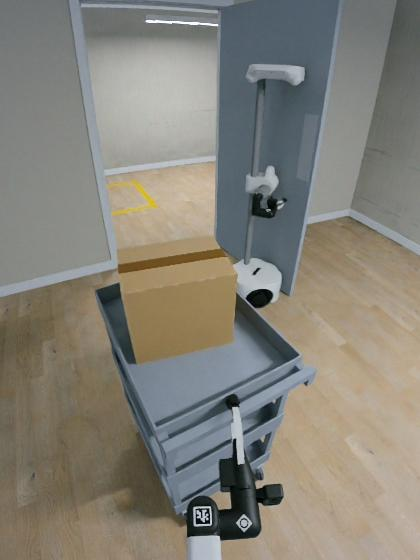

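move:
  blocking: false
  cameras: []
  r2: {"base":{"strafe_m":0.2},"pace":"slow","contact_limits":{"strafe_m":0.5}}

wait:
  seconds: 3.5
  cameras: []

move:
  blocking: false
  cameras: []
  r2: {"base":{"translate_m":0.3,"strafe_m":0.05},"contact_limits":{"translate_m":0.5}}

wait:
  seconds: 4
  cameras: ["r2_head_camera","r1_head_left_camera"]

Scene clock: 322.50 s.
move: r2 moving
r1: as last shown
r1.lidar_m: 0.91 1.22 4.56 0.26 0.25 - 0.25 0.31 3.77 1.22 1.51 2.74
r1.on_its_own: the wheels are slack since a contact_stop
r1.motor_effort: lift_m=+22(22) arm_m=-3(4) wheel_0=+0(0) wheel_1=+0(0) wheel_2=+0(0)
r1.servo_current: wrist_yaw_rad=33(65) wrist_pitch_rad=46(46) wrist_roll_rad=46(59) gripper_m=39(46)
r1.contact_limits: strafe_m 0.95
r1.wrist_depth_mm: - 133 329 300 259 229 210 / - 118 141 303 262 229 212 / - 116 147 297 263 231 211 / 108 135 197 306 263 231 213 / 216 433 362 304 265 231 213 / 225 452 196 307 191 232 213 / 222 455 359 143 259 224 213
r2.base_odometry: x=-1.715 y=-1.340 heading=+3.029
r2.turned_by_wheels: -0.001
r2.turned_by_imu: +0.000
r2.base_tilt: forward=-0.7 right=+0.1
r2.lidar_m: 0.39 0.60 2.00 1.56 1.54 1.70 2.54 3.27 3.59 3.24 3.19 0.54
r2.base_status: strafe_m moving
r2.joint_positions: lift_m=+0.657 arm_m=+0.080 wrist_yaw_rad=-0.004 wrist_pitch_rad=-0.008 wrist_roll_rad=+1.569 gripper_m=-0.029
r2.joint_status: not commanded
r2.measured_speeds: translate_m=+0.000 strafe_m=+0.056 rotate_rad=-0.001 lift_m=+0.000 arm_m=+0.000 wrist_yaw_rad=-0.019 wrist_pitch_rad=+0.000 wrist_roll_rad=+0.000
r2.motor_effort: lift_m=+12(12) arm_m=+4(4) wheel_0=-14(16) wheel_1=+8(8) wheel_2=-1(2)
r2.servo_current: wrist_yaw_rad=59(59) wrist_pitch_rad=46(52) wrist_roll_rad=52(52) gripper_m=85(85)
r2.contact_limits: strafe_m 0.5
r2.hand_pose: x=+0.5389 y=-0.0887 z=+0.8379 quat_wxyz=(+0.708, +0.706, -0.004, +0.001) (m; r2's base frame)
r2.wrist_depth_mm: - - - 301 338 332 332 / - - 1756 293 309 1499 1229 / - - - 270 282 1499 508 / - - - 250 260 - - / - - 459 195 238 820 - / - 452 179 171 179 798 - / - 427 427 - - - -
pictures: none
No camera images: "cameras" was empty.

Scene clock: 325.13 s.
earlier move: r2 done
r1.base_odometry: x=-2.370 y=-0.348 heading=+2.743
r1.turned_by_wheels: +0.000
r1.turned_by_imu: +0.000
r1.base_tilt: forward=-1.5 right=+1.3
r1.lidar_m: 0.92 4.94 4.58 0.29 0.25 - 0.25 0.31 3.79 1.19 1.51 1.20
r1.base_status: not commanded
r1.joint_positions: lift_m=+0.600 arm_m=+0.000 wrist_yaw_rad=+3.194 wrist_pitch_rad=+0.002 wrist_roll_rad=+0.000 gripper_m=+0.056
r1.joint_status: not commanded
r1.measured_speeds: all 0
r1.on_its_own: the wheels are slack since a contact_stop
r1.motor_effort: lift_m=+22(22) arm_m=-3(4) wheel_0=+0(1) wheel_1=+0(1) wheel_2=+0(0)
r1.servo_current: wrist_yaw_rad=46(72) wrist_pitch_rad=46(52) wrist_roll_rad=46(65) gripper_m=46(52)
r1.contact_limits: strafe_m 0.95
r1.hand_pose: x=-0.1217 y=+0.0722 z=+0.7773 quat_wxyz=(-0.026, -0.001, +0.000, +1.000) (m; r1's base frame)
r1.wrist_depth_mm: - 133 332 301 259 229 210 / - 118 140 301 260 229 212 / - 115 147 296 263 231 212 / 108 135 197 304 263 231 213 / 216 433 362 304 264 231 213 / 225 449 196 306 191 234 213 / 222 452 359 143 259 224 214
r2.base_odometry: x=-1.736 y=-1.524 heading=+3.030
r2.turned_by_wheels: +0.000
r2.turned_by_imu: +0.000
r2.base_tilt: forward=-0.7 right=+0.1
r2.lidar_m: 0.44 2.44 1.77 1.40 1.38 1.50 2.32 3.33 3.66 3.40 3.37 0.53
r2.base_status: done
r2.joint_positions: lift_m=+0.657 arm_m=+0.080 wrist_yaw_rad=-0.005 wrist_pitch_rad=-0.008 wrist_roll_rad=+1.569 gripper_m=-0.029
r2.joint_status: not commanded
r2.measured_speeds: all 0
r2.motor_effort: lift_m=+12(12) arm_m=+4(4) wheel_0=-6(16) wheel_1=+2(8) wheel_2=-1(3)
r2.servo_current: wrist_yaw_rad=59(65) wrist_pitch_rad=52(59) wrist_roll_rad=46(65) gripper_m=78(85)
r2.contact_limits: strafe_m 0.5
r2.hand_pose: x=+0.5388 y=-0.0889 z=+0.8379 quat_wxyz=(+0.708, +0.706, -0.004, +0.001) (m; r2's base frame)
r2.wrist_depth_mm: - - 1661 198 258 1464 1229 / - - 1808 250 253 1537 504 / - - - 243 246 831 - / - 462 459 237 237 831 - / - - 459 211 233 809 - / - - 181 174 172 788 - / - - 466 - - - -
wait: 2.63 of 3.5 s (r2 has come to rest)
pictures: none
No camera images: "cameras" was empty.

Scene clock: 325.63 s.
move: r2 moving
r1: as last shown
r1.base_tilt: forward=-1.5 right=+1.2
r1.lidar_m: 0.89 4.95 4.58 0.27 0.25 - 0.25 0.28 3.78 1.19 1.53 1.17
r1.on_its_own: the wheels are slack since a contact_stop
r1.motor_effort: lift_m=+22(22) arm_m=-4(4) wheel_0=+0(0) wheel_1=+0(0) wheel_2=+0(0)
r1.servo_current: wrist_yaw_rad=59(59) wrist_pitch_rad=39(52) wrist_roll_rad=52(65) gripper_m=39(46)
r1.contact_limits: strafe_m 0.95
r1.wrist_depth_mm: - 134 330 300 260 229 210 / - 118 140 301 262 229 211 / - 116 147 297 262 231 212 / 108 134 198 304 263 231 212 / 216 433 364 307 264 232 213 / 226 455 195 307 191 233 213 / 221 452 355 143 262 224 213
r2.base_odometry: x=-1.767 y=-1.526 heading=+3.029
r2.turned_by_wheels: +0.000
r2.turned_by_imu: +0.000
r2.base_tilt: forward=-0.7 right=+0.0
r2.lidar_m: 0.43 2.43 1.78 1.41 1.36 1.52 2.31 3.36 3.69 3.41 3.35 0.51
r2.base_status: translate_m moving; strafe_m moving
r2.joint_positions: lift_m=+0.657 arm_m=+0.080 wrist_yaw_rad=-0.006 wrist_pitch_rad=-0.008 wrist_roll_rad=+1.569 gripper_m=-0.029
r2.joint_status: not commanded
r2.measured_speeds: translate_m=+0.123 strafe_m=+0.021 rotate_rad=+0.002 lift_m=+0.000 arm_m=+0.000 wrist_yaw_rad=+0.000 wrist_pitch_rad=+0.000 wrist_roll_rad=+0.000
r2.motor_effort: lift_m=+12(12) arm_m=+4(4) wheel_0=+7(9) wheel_1=+9(10) wheel_2=-20(22)
r2.servo_current: wrist_yaw_rad=46(59) wrist_pitch_rad=52(52) wrist_roll_rad=46(52) gripper_m=85(85)
r2.contact_limits: translate_m 0.5
r2.hand_pose: x=+0.5388 y=-0.0890 z=+0.8379 quat_wxyz=(+0.708, +0.706, -0.005, +0.001) (m; r2's base frame)
r2.wrist_depth_mm: - - 1708 258 260 1464 1205 / - - 1863 251 252 1464 504 / - - - 242 245 831 - / - 459 452 237 237 820 - / - 462 452 209 231 809 - / - 459 179 174 172 798 - / - 466 462 - - - -
pictures: none
No camera images: "cameras" was empty.

Scene clock: 327.60 s.
earlier move: r2 done
r1.base_odometry: x=-2.370 y=-0.348 heading=+2.743
r1.turned_by_wheels: +0.000
r1.turned_by_imu: +0.000
r1.base_tilt: forward=-1.5 right=+1.3
r1.lidar_m: 0.80 4.94 4.57 0.27 0.25 - 0.25 0.29 3.79 1.19 1.52 0.73
r1.base_status: not commanded
r1.joint_positions: lift_m=+0.600 arm_m=+0.000 wrist_yaw_rad=+3.194 wrist_pitch_rad=+0.002 wrist_roll_rad=+0.000 gripper_m=+0.056
r1.joint_status: not commanded
r1.measured_speeds: all 0
r1.on_its_own: the wheels are slack since a contact_stop
r1.motor_effort: lift_m=+22(22) arm_m=-3(4) wheel_0=+0(1) wheel_1=+0(0) wheel_2=+0(0)
r1.servo_current: wrist_yaw_rad=65(65) wrist_pitch_rad=39(52) wrist_roll_rad=46(65) gripper_m=39(46)
r1.contact_limits: strafe_m 0.95
r1.hand_pose: x=-0.1217 y=+0.0722 z=+0.7773 quat_wxyz=(-0.026, -0.001, +0.000, +1.000) (m; r1's base frame)
r1.wrist_depth_mm: - 133 329 301 259 230 210 / - 118 140 303 262 230 211 / - 116 147 297 263 231 211 / 108 135 197 304 262 232 213 / 216 433 364 306 263 232 213 / 224 455 196 307 190 233 213 / 221 452 355 143 260 224 213
r2.base_odometry: x=-2.040 y=-1.541 heading=+3.031
r2.turned_by_wheels: +0.001
r2.turned_by_imu: +0.004
r2.base_tilt: forward=-0.7 right=+0.1
r2.lidar_m: 0.43 2.14 1.85 1.46 1.43 1.58 2.37 3.63 3.97 3.35 3.30 0.52
r2.base_status: done
r2.joint_positions: lift_m=+0.657 arm_m=+0.080 wrist_yaw_rad=+0.004 wrist_pitch_rad=-0.008 wrist_roll_rad=+1.569 gripper_m=-0.029
r2.joint_status: not commanded
r2.measured_speeds: all 0
r2.motor_effort: lift_m=+12(12) arm_m=+4(4) wheel_0=+9(16) wheel_1=+6(12) wheel_2=-3(22)
r2.servo_current: wrist_yaw_rad=52(65) wrist_pitch_rad=52(59) wrist_roll_rad=52(65) gripper_m=78(91)
r2.contact_limits: translate_m 0.5
r2.hand_pose: x=+0.5396 y=-0.0863 z=+0.8379 quat_wxyz=(+0.708, +0.706, -0.001, +0.004) (m; r2's base frame)
r2.wrist_depth_mm: - - - 270 274 1255 1160 / - - - 258 262 1576 517 / - - - 248 251 - - / - - 455 239 242 820 - / - 459 452 208 233 820 - / - 459 184 173 179 788 - / - 152 452 - - - -
wait: 1.97 of 4 s (r2 has come to rest)
pictures: r1_head_left_camera, r2_head_camera
Images, in order (width x height): r1_head_left_camera 420x672, r2_head_camera 420x560.

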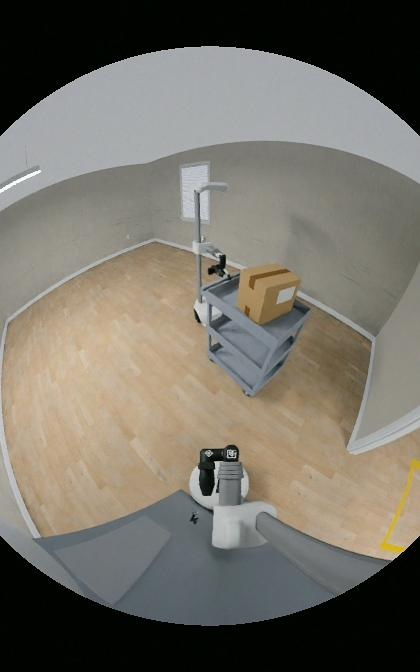

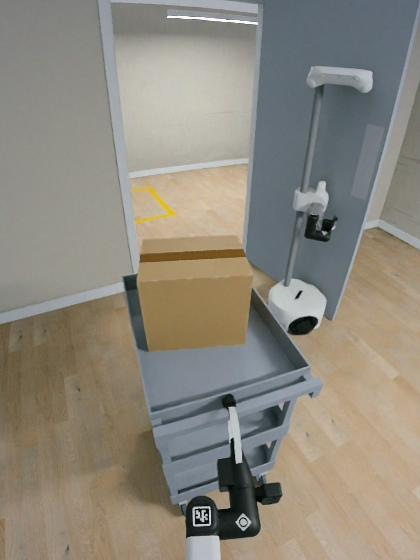

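move:
  blocking: false
  cameras: []
  r2: {"base":{"translate_m":0.3,"strafe_m":0.02},"contact_limits":{"translate_m":0.45}}

wait:
  seconds: 4
  cameras: ["r2_head_camera","r1_head_right_camera"]

Scene clock: 333.87 s.
move: r2 moving
r1: as last shown
r1.base_tilt: forward=-1.6 right=+1.3
r1.lidar_m: 0.78 4.95 4.56 0.27 0.25 - 0.25 0.30 3.78 1.22 1.54 0.74
r1.on_its_own: the wheels are slack since a contact_stop
r1.servo_current: wrist_yaw_rad=52(65) wrist_pitch_rad=46(46) wrist_roll_rad=46(59) gripper_m=39(52)
r1.contact_limits: strafe_m 0.95
r1.wrist_depth_mm: - 133 330 300 260 229 209 / - 118 140 304 262 229 211 / - 116 147 296 262 230 212 / 108 135 198 303 263 232 213 / 215 436 364 306 264 234 213 / 226 452 195 307 191 233 213 / 222 449 357 143 260 224 213
r2.base_odometry: x=-2.071 y=-1.539 heading=+3.031
r2.turned_by_wheels: +0.000
r2.turned_by_imu: +0.001
r2.base_tilt: forward=-0.7 right=+0.0
r2.lidar_m: 0.42 2.13 1.86 1.46 1.46 1.58 2.41 3.68 4.03 3.34 3.29 0.52
r2.base_status: translate_m moving; strafe_m moving
r2.joint_positions: lift_m=+0.657 arm_m=+0.080 wrist_yaw_rad=+0.001 wrist_pitch_rad=-0.008 wrist_roll_rad=+1.569 gripper_m=-0.029
r2.joint_status: not commanded
r2.measured_speeds: translate_m=+0.122 strafe_m=+0.010 rotate_rad=-0.005 lift_m=+0.000 arm_m=+0.000 wrist_yaw_rad=+0.000 wrist_pitch_rad=+0.000 wrist_roll_rad=+0.000
r2.motor_effort: lift_m=+12(12) arm_m=+4(4) wheel_0=+9(12) wheel_1=+10(10) wheel_2=-16(18)
r2.servo_current: wrist_yaw_rad=52(52) wrist_pitch_rad=52(59) wrist_roll_rad=39(59) gripper_m=72(78)
r2.contact_limits: translate_m 0.45
r2.hand_pose: x=+0.5394 y=-0.0870 z=+0.8379 quat_wxyz=(+0.708, +0.706, -0.002, +0.003) (m; r2's base frame)
r2.wrist_depth_mm: - - - 277 286 1182 1138 / - 1537 - 264 271 1366 1182 / - - - 251 256 - - / - - 455 241 246 820 - / - 459 449 204 235 831 - / - 455 182 172 175 778 - / - 144 442 - - - -
pictures: none
No camera images: "cameras" was empty.

Scene clock: 335.83 s.
earlier move: r2 done
r1.base_odometry: x=-2.370 y=-0.348 heading=+2.743
r1.turned_by_wheels: +0.000
r1.turned_by_imu: +0.000
r1.base_tilt: forward=-1.5 right=+1.3
r1.lidar_m: 0.76 4.95 4.58 0.27 0.25 - 0.25 0.29 3.79 1.22 0.72 0.69
r1.base_status: not commanded
r1.joint_positions: lift_m=+0.600 arm_m=+0.000 wrist_yaw_rad=+3.194 wrist_pitch_rad=+0.002 wrist_roll_rad=+0.000 gripper_m=+0.056
r1.joint_status: not commanded
r1.measured_speeds: all 0
r1.on_its_own: the wheels are slack since a contact_stop
r1.motor_effort: lift_m=+22(22) arm_m=-3(4) wheel_0=+0(1) wheel_1=+0(1) wheel_2=+0(0)
r1.servo_current: wrist_yaw_rad=52(72) wrist_pitch_rad=39(52) wrist_roll_rad=39(65) gripper_m=46(52)
r1.contact_limits: strafe_m 0.95
r1.hand_pose: x=-0.1217 y=+0.0722 z=+0.7773 quat_wxyz=(-0.026, -0.001, +0.000, +1.000) (m; r1's base frame)
r1.wrist_depth_mm: - 133 330 301 260 229 209 / - 118 140 301 260 229 211 / - 116 147 296 263 230 211 / 108 135 198 303 263 232 212 / 216 436 362 306 264 232 212 / 224 452 196 307 191 234 213 / 221 455 357 143 262 224 213
r2.base_odometry: x=-2.340 y=-1.527 heading=+3.031
r2.turned_by_wheels: +0.000
r2.turned_by_imu: +0.001
r2.base_tilt: forward=-0.7 right=+0.1
r2.lidar_m: 0.40 0.55 1.95 1.57 1.54 1.67 2.56 3.93 4.07 3.23 3.19 0.54
r2.base_status: done
r2.joint_positions: lift_m=+0.657 arm_m=+0.080 wrist_yaw_rad=-0.001 wrist_pitch_rad=-0.008 wrist_roll_rad=+1.569 gripper_m=-0.029
r2.joint_status: not commanded
r2.measured_speeds: all 0
r2.motor_effort: lift_m=+12(12) arm_m=+4(4) wheel_0=+3(12) wheel_1=+4(11) wheel_2=-5(19)
r2.servo_current: wrist_yaw_rad=46(59) wrist_pitch_rad=46(59) wrist_roll_rad=39(59) gripper_m=85(85)
r2.contact_limits: translate_m 0.45
r2.hand_pose: x=+0.5392 y=-0.0876 z=+0.8379 quat_wxyz=(+0.708, +0.706, -0.003, +0.003) (m; r2's base frame)
r2.wrist_depth_mm: 1366 - 1182 298 329 330 325 / - - - 291 306 1464 1229 / - - - 268 279 1808 500 / - - - 251 259 1863 - / - 1863 455 217 238 831 - / 1618 452 179 172 173 788 - / - 158 430 - - - -
wait: 1.97 of 4 s (r2 has come to rest)
pictures: r1_head_right_camera, r2_head_camera
Images, in order (width x height): r1_head_right_camera 420x672, r2_head_camera 420x560.

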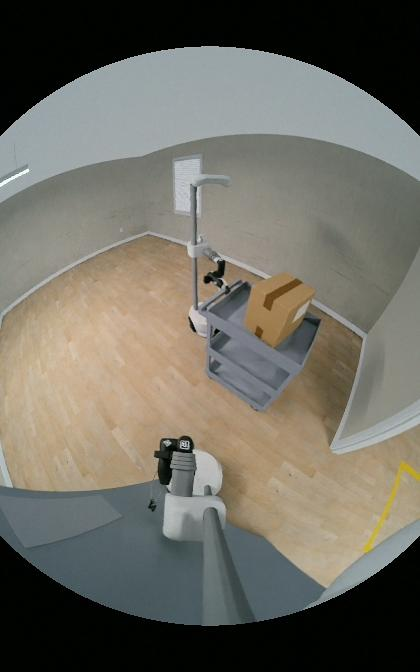

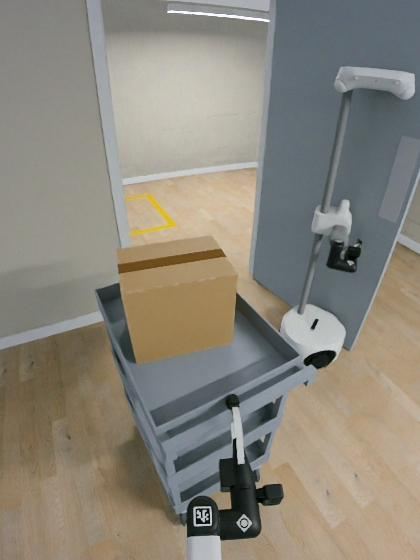

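move:
  blocking: false
  cameras: []
  r2: {"base":{"strafe_m":0.14},"pace":"slow","contact_limits":{"strafe_m":0.5}}

wait:
  seconds: 3
  cameras: []

move:
  blocking: false
  cameras: []
  r2: {"base":{"translate_m":0.3,"strafe_m":0.03},"contact_limits":{"translate_m":0.45}}

wait:
  seconds: 4
  cameras: ["r2_head_camera","r1_head_right_camera","r2_head_left_camera"]

Scene clock: 348.00 s.
move: r2 moving
r1: as last shown
r1.turned_by_imu: -0.001
r1.base_tilt: forward=-1.6 right=+1.3
r1.lidar_m: 0.77 4.95 4.56 0.28 0.25 - 0.25 0.29 3.79 1.20 0.74 0.71
r1.on_its_own: the wheels are slack since a contact_stop
r1.motor_effort: lift_m=+22(22) arm_m=-4(4) wheel_0=+0(0) wheel_1=+0(0) wheel_2=+0(0)
r1.servo_current: wrist_yaw_rad=59(59) wrist_pitch_rad=46(46) wrist_roll_rad=52(59) gripper_m=39(46)
r1.contact_limits: strafe_m 0.95
r1.wrist_depth_mm: - 133 330 301 260 229 211 / - 118 140 301 262 229 211 / - 116 147 296 263 230 213 / 108 135 199 306 263 232 213 / 216 433 364 306 264 231 213 / 225 452 195 309 191 232 213 / 222 449 357 143 260 224 213
r2.base_odometry: x=-2.341 y=-1.542 heading=+3.030
r2.turned_by_wheels: -0.001
r2.turned_by_imu: +0.001
r2.base_tilt: forward=-0.7 right=+0.1
r2.lidar_m: 0.38 0.62 1.95 1.55 1.54 1.69 2.54 3.91 4.09 3.25 3.20 0.56
r2.base_status: strafe_m moving
r2.joint_positions: lift_m=+0.657 arm_m=+0.080 wrist_yaw_rad=-0.004 wrist_pitch_rad=-0.008 wrist_roll_rad=+1.569 gripper_m=-0.029
r2.joint_status: not commanded
r2.measured_speeds: translate_m=+0.000 strafe_m=+0.055 rotate_rad=+0.000 lift_m=+0.000 arm_m=+0.000 wrist_yaw_rad=-0.024 wrist_pitch_rad=+0.000 wrist_roll_rad=+0.000
r2.motor_effort: lift_m=+12(12) arm_m=+4(4) wheel_0=-16(16) wheel_1=+6(9) wheel_2=-1(5)
r2.servo_current: wrist_yaw_rad=46(59) wrist_pitch_rad=46(52) wrist_roll_rad=52(59) gripper_m=78(85)
r2.contact_limits: strafe_m 0.5
r2.hand_pose: x=+0.5389 y=-0.0886 z=+0.8379 quat_wxyz=(+0.708, +0.706, -0.004, +0.001) (m; r2's base frame)
r2.wrist_depth_mm: 1336 1205 - 303 334 332 330 / - - - 293 306 1499 1229 / - - - 270 278 1756 512 / - - - 249 262 - - / - 1808 462 197 239 842 - / 1618 452 179 171 180 798 - / - - 424 - - - -
pictures: none
No camera images: "cameras" was empty.

Scene clock: 350.03 s.
earlier move: r2 done
r1.base_odometry: x=-2.370 y=-0.348 heading=+2.743
r1.turned_by_wheels: +0.000
r1.turned_by_imu: +0.000
r1.base_tilt: forward=-1.5 right=+1.3
r1.lidar_m: 0.82 4.93 4.58 0.27 0.25 - 0.25 0.31 3.78 1.23 0.73 0.69
r1.base_status: not commanded
r1.joint_positions: lift_m=+0.600 arm_m=+0.000 wrist_yaw_rad=+3.194 wrist_pitch_rad=+0.002 wrist_roll_rad=+0.000 gripper_m=+0.056
r1.joint_status: not commanded
r1.measured_speeds: all 0
r1.on_its_own: the wheels are slack since a contact_stop
r1.motor_effort: lift_m=+22(22) arm_m=-3(4) wheel_0=+0(1) wheel_1=+0(0) wheel_2=+0(0)
r1.servo_current: wrist_yaw_rad=46(65) wrist_pitch_rad=39(46) wrist_roll_rad=59(65) gripper_m=39(52)
r1.contact_limits: strafe_m 0.95
r1.hand_pose: x=-0.1217 y=+0.0722 z=+0.7773 quat_wxyz=(-0.026, -0.001, +0.000, +1.000) (m; r1's base frame)
r1.wrist_depth_mm: - 133 330 300 258 229 209 / - 118 141 303 260 230 212 / - 116 147 297 263 231 211 / 108 135 197 303 263 232 213 / 216 436 366 306 264 233 213 / 227 452 195 307 191 232 213 / 222 455 357 143 262 224 214
r2.base_odometry: x=-2.355 y=-1.666 heading=+3.030
r2.turned_by_wheels: +0.000
r2.turned_by_imu: +0.000
r2.base_tilt: forward=-0.7 right=+0.0
r2.lidar_m: 0.42 1.82 1.82 1.41 1.41 1.54 2.38 3.99 4.21 3.40 3.32 0.53
r2.base_status: done
r2.joint_positions: lift_m=+0.657 arm_m=+0.080 wrist_yaw_rad=-0.007 wrist_pitch_rad=-0.008 wrist_roll_rad=+1.569 gripper_m=-0.029
r2.joint_status: not commanded
r2.measured_speeds: all 0
r2.motor_effort: lift_m=+12(12) arm_m=+4(4) wheel_0=-6(18) wheel_1=+3(9) wheel_2=-2(5)
r2.servo_current: wrist_yaw_rad=46(65) wrist_pitch_rad=52(59) wrist_roll_rad=52(59) gripper_m=78(85)
r2.contact_limits: strafe_m 0.5
r2.hand_pose: x=+0.5386 y=-0.0895 z=+0.8379 quat_wxyz=(+0.708, +0.706, -0.005, +0.000) (m; r2's base frame)
r2.wrist_depth_mm: - - - 274 282 314 1229 / - - - 262 268 1618 512 / - - - 251 256 1808 - / - - 459 241 243 831 - / - - 459 196 235 820 - / - 455 181 173 172 788 - / - - 449 - - - -
wait: 2.03 of 3 s (r2 has come to rest)
pictures: none
No camera images: "cameras" was empty.

Scene clock: 350.53 s.
move: r2 moving
r1: as last shown
r1.lidar_m: 0.83 4.95 4.55 0.26 0.25 - 0.25 0.28 3.78 1.19 0.73 0.68
r1.on_its_own: the wheels are slack since a contact_stop
r1.servo_current: wrist_yaw_rad=46(65) wrist_pitch_rad=39(52) wrist_roll_rad=46(59) gripper_m=39(39)
r1.contact_limits: strafe_m 0.95
r1.wrist_depth_mm: - 133 330 301 259 229 210 / - 118 140 301 260 230 212 / - 116 147 297 263 230 212 / 108 135 198 304 262 232 212 / 216 436 362 306 265 231 213 / 225 455 196 307 191 234 213 / 221 452 359 143 259 225 213
r2.base_odometry: x=-2.386 y=-1.666 heading=+3.030
r2.turned_by_wheels: -0.001
r2.turned_by_imu: -0.001
r2.base_tilt: forward=-0.7 right=+0.1
r2.lidar_m: 0.43 1.78 1.84 1.43 1.40 1.57 2.42 4.02 4.22 3.37 3.33 0.52
r2.base_status: translate_m moving; strafe_m moving
r2.joint_positions: lift_m=+0.657 arm_m=+0.080 wrist_yaw_rad=-0.007 wrist_pitch_rad=-0.008 wrist_roll_rad=+1.569 gripper_m=-0.029
r2.joint_status: not commanded
r2.measured_speeds: translate_m=+0.122 strafe_m=+0.015 rotate_rad=-0.001 lift_m=+0.000 arm_m=+0.000 wrist_yaw_rad=+0.000 wrist_pitch_rad=+0.000 wrist_roll_rad=+0.000
r2.motor_effort: lift_m=+12(12) arm_m=+4(4) wheel_0=+8(8) wheel_1=+8(10) wheel_2=-21(22)
r2.servo_current: wrist_yaw_rad=59(59) wrist_pitch_rad=52(52) wrist_roll_rad=46(52) gripper_m=78(78)
r2.contact_limits: translate_m 0.45
r2.hand_pose: x=+0.5386 y=-0.0895 z=+0.8379 quat_wxyz=(+0.708, +0.706, -0.005, +0.000) (m; r2's base frame)
r2.wrist_depth_mm: - - - 277 285 309 1255 / - - - 263 270 1576 496 / - - - 251 256 1863 - / - 1808 455 240 245 809 - / 1661 462 455 206 234 820 - / - 455 180 174 171 778 - / - 146 445 - - - -
pictures: none
No camera images: "cameras" was empty.

Scene clock: 352.50 s.
earlier move: r2 done
r1.base_odometry: x=-2.370 y=-0.348 heading=+2.743
r1.turned_by_wheels: +0.000
r1.turned_by_imu: +0.000
r1.base_tilt: forward=-1.5 right=+1.3
r1.lidar_m: 1.07 4.90 4.57 0.25 0.25 - 0.25 0.29 3.78 1.22 0.72 0.70
r1.base_status: not commanded
r1.joint_positions: lift_m=+0.600 arm_m=+0.000 wrist_yaw_rad=+3.194 wrist_pitch_rad=+0.002 wrist_roll_rad=+0.000 gripper_m=+0.056
r1.joint_status: not commanded
r1.measured_speeds: all 0
r1.on_its_own: the wheels are slack since a contact_stop
r1.motor_effort: lift_m=+22(22) arm_m=-4(4) wheel_0=+0(1) wheel_1=+0(1) wheel_2=+0(0)
r1.servo_current: wrist_yaw_rad=26(65) wrist_pitch_rad=46(52) wrist_roll_rad=52(65) gripper_m=33(46)
r1.contact_limits: strafe_m 0.95
r1.hand_pose: x=-0.1217 y=+0.0722 z=+0.7773 quat_wxyz=(-0.026, -0.001, +0.000, +1.000) (m; r1's base frame)
r1.wrist_depth_mm: - 134 329 300 262 229 210 / - 118 140 301 262 229 211 / - 116 147 297 262 230 212 / 108 135 198 304 263 231 212 / 216 433 364 304 264 231 213 / 226 449 196 306 191 233 213 / 221 455 357 143 260 225 213
r2.base_odometry: x=-2.657 y=-1.663 heading=+3.031
r2.turned_by_wheels: +0.001
r2.turned_by_imu: +0.004
r2.base_tilt: forward=-0.7 right=+0.0
r2.lidar_m: 0.40 0.55 1.66 1.52 1.48 1.65 2.51 4.27 4.10 3.28 1.31 0.54
r2.base_status: done
r2.joint_positions: lift_m=+0.657 arm_m=+0.080 wrist_yaw_rad=+0.004 wrist_pitch_rad=-0.008 wrist_roll_rad=+1.569 gripper_m=-0.029
r2.joint_status: not commanded
r2.measured_speeds: all 0
r2.motor_effort: lift_m=+12(12) arm_m=+4(4) wheel_0=+7(12) wheel_1=+4(11) wheel_2=-1(22)
r2.servo_current: wrist_yaw_rad=39(59) wrist_pitch_rad=52(59) wrist_roll_rad=52(65) gripper_m=85(85)
r2.contact_limits: translate_m 0.45
r2.hand_pose: x=+0.5396 y=-0.0864 z=+0.8379 quat_wxyz=(+0.708, +0.706, -0.001, +0.004) (m; r2's base frame)
r2.wrist_depth_mm: - - - 236 312 310 320 / - - - 276 287 1863 1308 / 1618 - - 260 270 1921 539 / - - - 246 254 809 - / - 462 459 216 236 831 - / - 449 182 174 180 788 - / - 159 436 - - - -
wait: 1.97 of 4 s (r2 has come to rest)
pictures: r1_head_right_camera, r2_head_camera, r2_head_left_camera
Images, in order (width x height): r1_head_right_camera 420x672, r2_head_camera 420x560, r2_head_left_camera 420x672.

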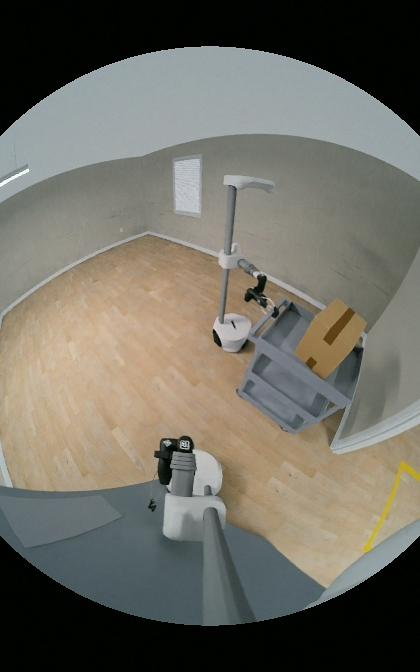

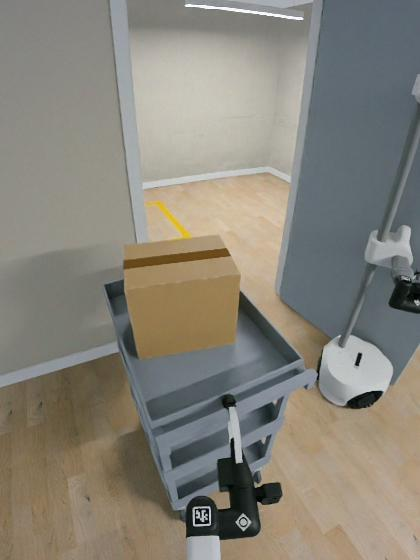

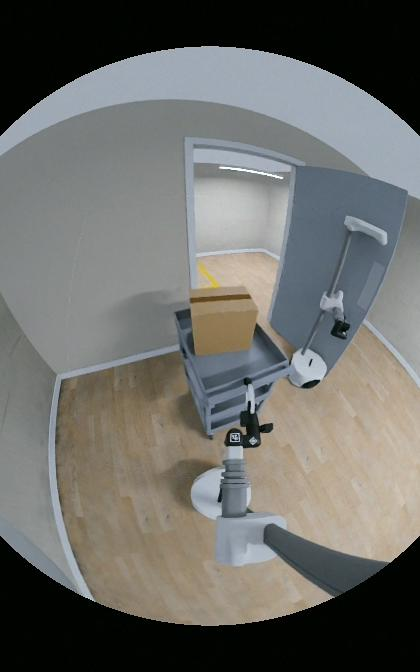

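move:
  blocking: false
  cameras: []
  r2: {"base":{"translate_m":-0.45,"strafe_m":0.03},"contact_limits":{"translate_m":0.5}}

wait:
  seconds: 4
  cameras: ["r2_head_camera"]

Scene clock: 365.77 s.
move: r2 moving
r1: as last shown
r1.lidar_m: 1.14 4.94 4.56 0.30 0.25 - 0.25 0.31 3.79 1.18 0.71 0.71
r1.on_its_own: the wheels are slack since a contact_stop
r1.motor_effort: lift_m=+22(22) arm_m=-3(4) wheel_0=+0(1) wheel_1=+0(0) wheel_2=+0(0)
r1.servo_current: wrist_yaw_rad=59(59) wrist_pitch_rad=39(46) wrist_roll_rad=65(72) gripper_m=39(46)
r1.contact_limits: strafe_m 0.95
r1.wrist_depth_mm: - 134 330 303 258 230 210 / - 118 141 303 260 229 211 / - 116 147 297 263 231 211 / 108 135 199 304 264 230 213 / 215 433 362 304 265 233 213 / 227 452 195 306 191 233 213 / 221 455 357 143 259 225 213
r2.base_odometry: x=-2.626 y=-1.669 heading=+3.031
r2.turned_by_wheels: +0.000
r2.turned_by_imu: +0.000
r2.base_tilt: forward=-0.7 right=+0.1
r2.lidar_m: 0.39 0.61 1.73 1.49 1.45 1.63 2.48 4.25 4.13 3.30 1.40 0.53
r2.base_status: translate_m moving; strafe_m moving
r2.joint_positions: lift_m=+0.657 arm_m=+0.080 wrist_yaw_rad=+0.007 wrist_pitch_rad=-0.008 wrist_roll_rad=+1.569 gripper_m=-0.029
r2.joint_status: not commanded
r2.measured_speeds: translate_m=-0.120 strafe_m=+0.009 rotate_rad=+0.001 lift_m=+0.000 arm_m=+0.000 wrist_yaw_rad=+0.000 wrist_pitch_rad=+0.000 wrist_roll_rad=+0.000
r2.motor_effort: lift_m=+12(12) arm_m=-4(4) wheel_0=-9(9) wheel_1=-6(8) wheel_2=+15(20)
r2.servo_current: wrist_yaw_rad=65(65) wrist_pitch_rad=52(59) wrist_roll_rad=46(52) gripper_m=78(85)
r2.contact_limits: translate_m 0.5
r2.hand_pose: x=+0.5399 y=-0.0855 z=+0.8379 quat_wxyz=(+0.708, +0.706, +0.000, +0.005) (m; r2's base frame)
r2.wrist_depth_mm: - - - 235 310 314 322 / 1661 - - 276 286 1756 1366 / 1618 - - 259 267 1863 539 / - - 466 246 253 820 - / - - 459 216 237 820 - / - 455 185 173 173 778 - / - - 439 - - - -
pictures: none
No camera images: "cameras" was empty.

Scene clock: 368.27 s.
earlier move: r2 done
r1.base_odometry: x=-2.370 y=-0.348 heading=+2.743
r1.turned_by_wheels: +0.000
r1.turned_by_imu: +0.000
r1.base_tilt: forward=-1.6 right=+1.3
r1.lidar_m: 0.95 4.95 4.55 0.27 0.25 - 0.25 0.30 3.78 1.23 1.51 0.78
r1.base_status: not commanded
r1.joint_positions: lift_m=+0.600 arm_m=+0.000 wrist_yaw_rad=+3.194 wrist_pitch_rad=+0.002 wrist_roll_rad=+0.000 gripper_m=+0.056
r1.joint_status: not commanded
r1.measured_speeds: all 0
r1.on_its_own: the wheels are slack since a contact_stop
r1.motor_effort: lift_m=+22(22) arm_m=-4(4) wheel_0=+0(1) wheel_1=+0(0) wheel_2=+0(0)
r1.servo_current: wrist_yaw_rad=46(72) wrist_pitch_rad=39(59) wrist_roll_rad=46(72) gripper_m=39(52)
r1.contact_limits: strafe_m 0.95
r1.hand_pose: x=-0.1217 y=+0.0722 z=+0.7773 quat_wxyz=(-0.026, -0.001, +0.000, +1.000) (m; r1's base frame)
r1.wrist_depth_mm: - 134 330 300 260 228 210 / - 118 140 301 263 229 211 / - 116 147 297 262 230 212 / 108 135 198 304 264 231 212 / 216 433 362 307 264 231 213 / 224 452 195 307 191 232 213 / 221 452 359 143 260 225 213
r2.base_odometry: x=-2.213 y=-1.742 heading=+3.031
r2.turned_by_wheels: +0.000
r2.turned_by_imu: +0.003
r2.base_tilt: forward=-0.6 right=+0.1
r2.lidar_m: 0.46 1.95 1.66 1.32 1.30 1.43 2.21 3.87 4.19 3.47 3.44 0.51
r2.base_status: done
r2.joint_positions: lift_m=+0.657 arm_m=+0.080 wrist_yaw_rad=+0.009 wrist_pitch_rad=-0.008 wrist_roll_rad=+1.569 gripper_m=-0.029
r2.joint_status: not commanded
r2.measured_speeds: all 0
r2.motor_effort: lift_m=+12(12) arm_m=-4(4) wheel_0=+0(14) wheel_1=-4(10) wheel_2=+5(22)
r2.servo_current: wrist_yaw_rad=59(72) wrist_pitch_rad=46(59) wrist_roll_rad=46(65) gripper_m=78(85)
r2.contact_limits: translate_m 0.5
r2.hand_pose: x=+0.5401 y=-0.0847 z=+0.8379 quat_wxyz=(+0.708, +0.706, +0.001, +0.006) (m; r2's base frame)
r2.wrist_depth_mm: - - - 247 247 1537 1281 / - - - 243 244 1808 504 / - - - 237 239 820 - / - 459 455 236 235 831 - / - 466 459 231 232 809 - / - 466 184 173 170 - - / - - 477 - 222 - -
wait: 2.50 of 4 s (r2 has come to rest)
pictures: r2_head_camera
Images, in order (width x height): r2_head_camera 420x560.

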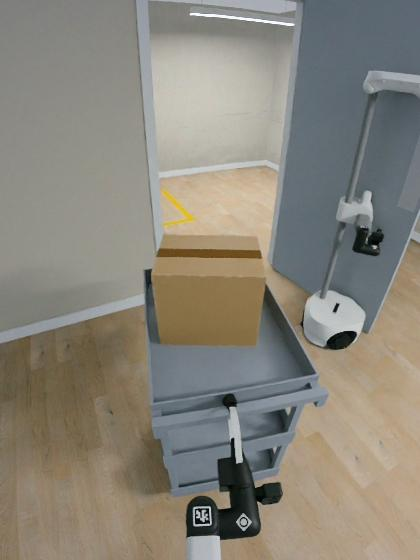

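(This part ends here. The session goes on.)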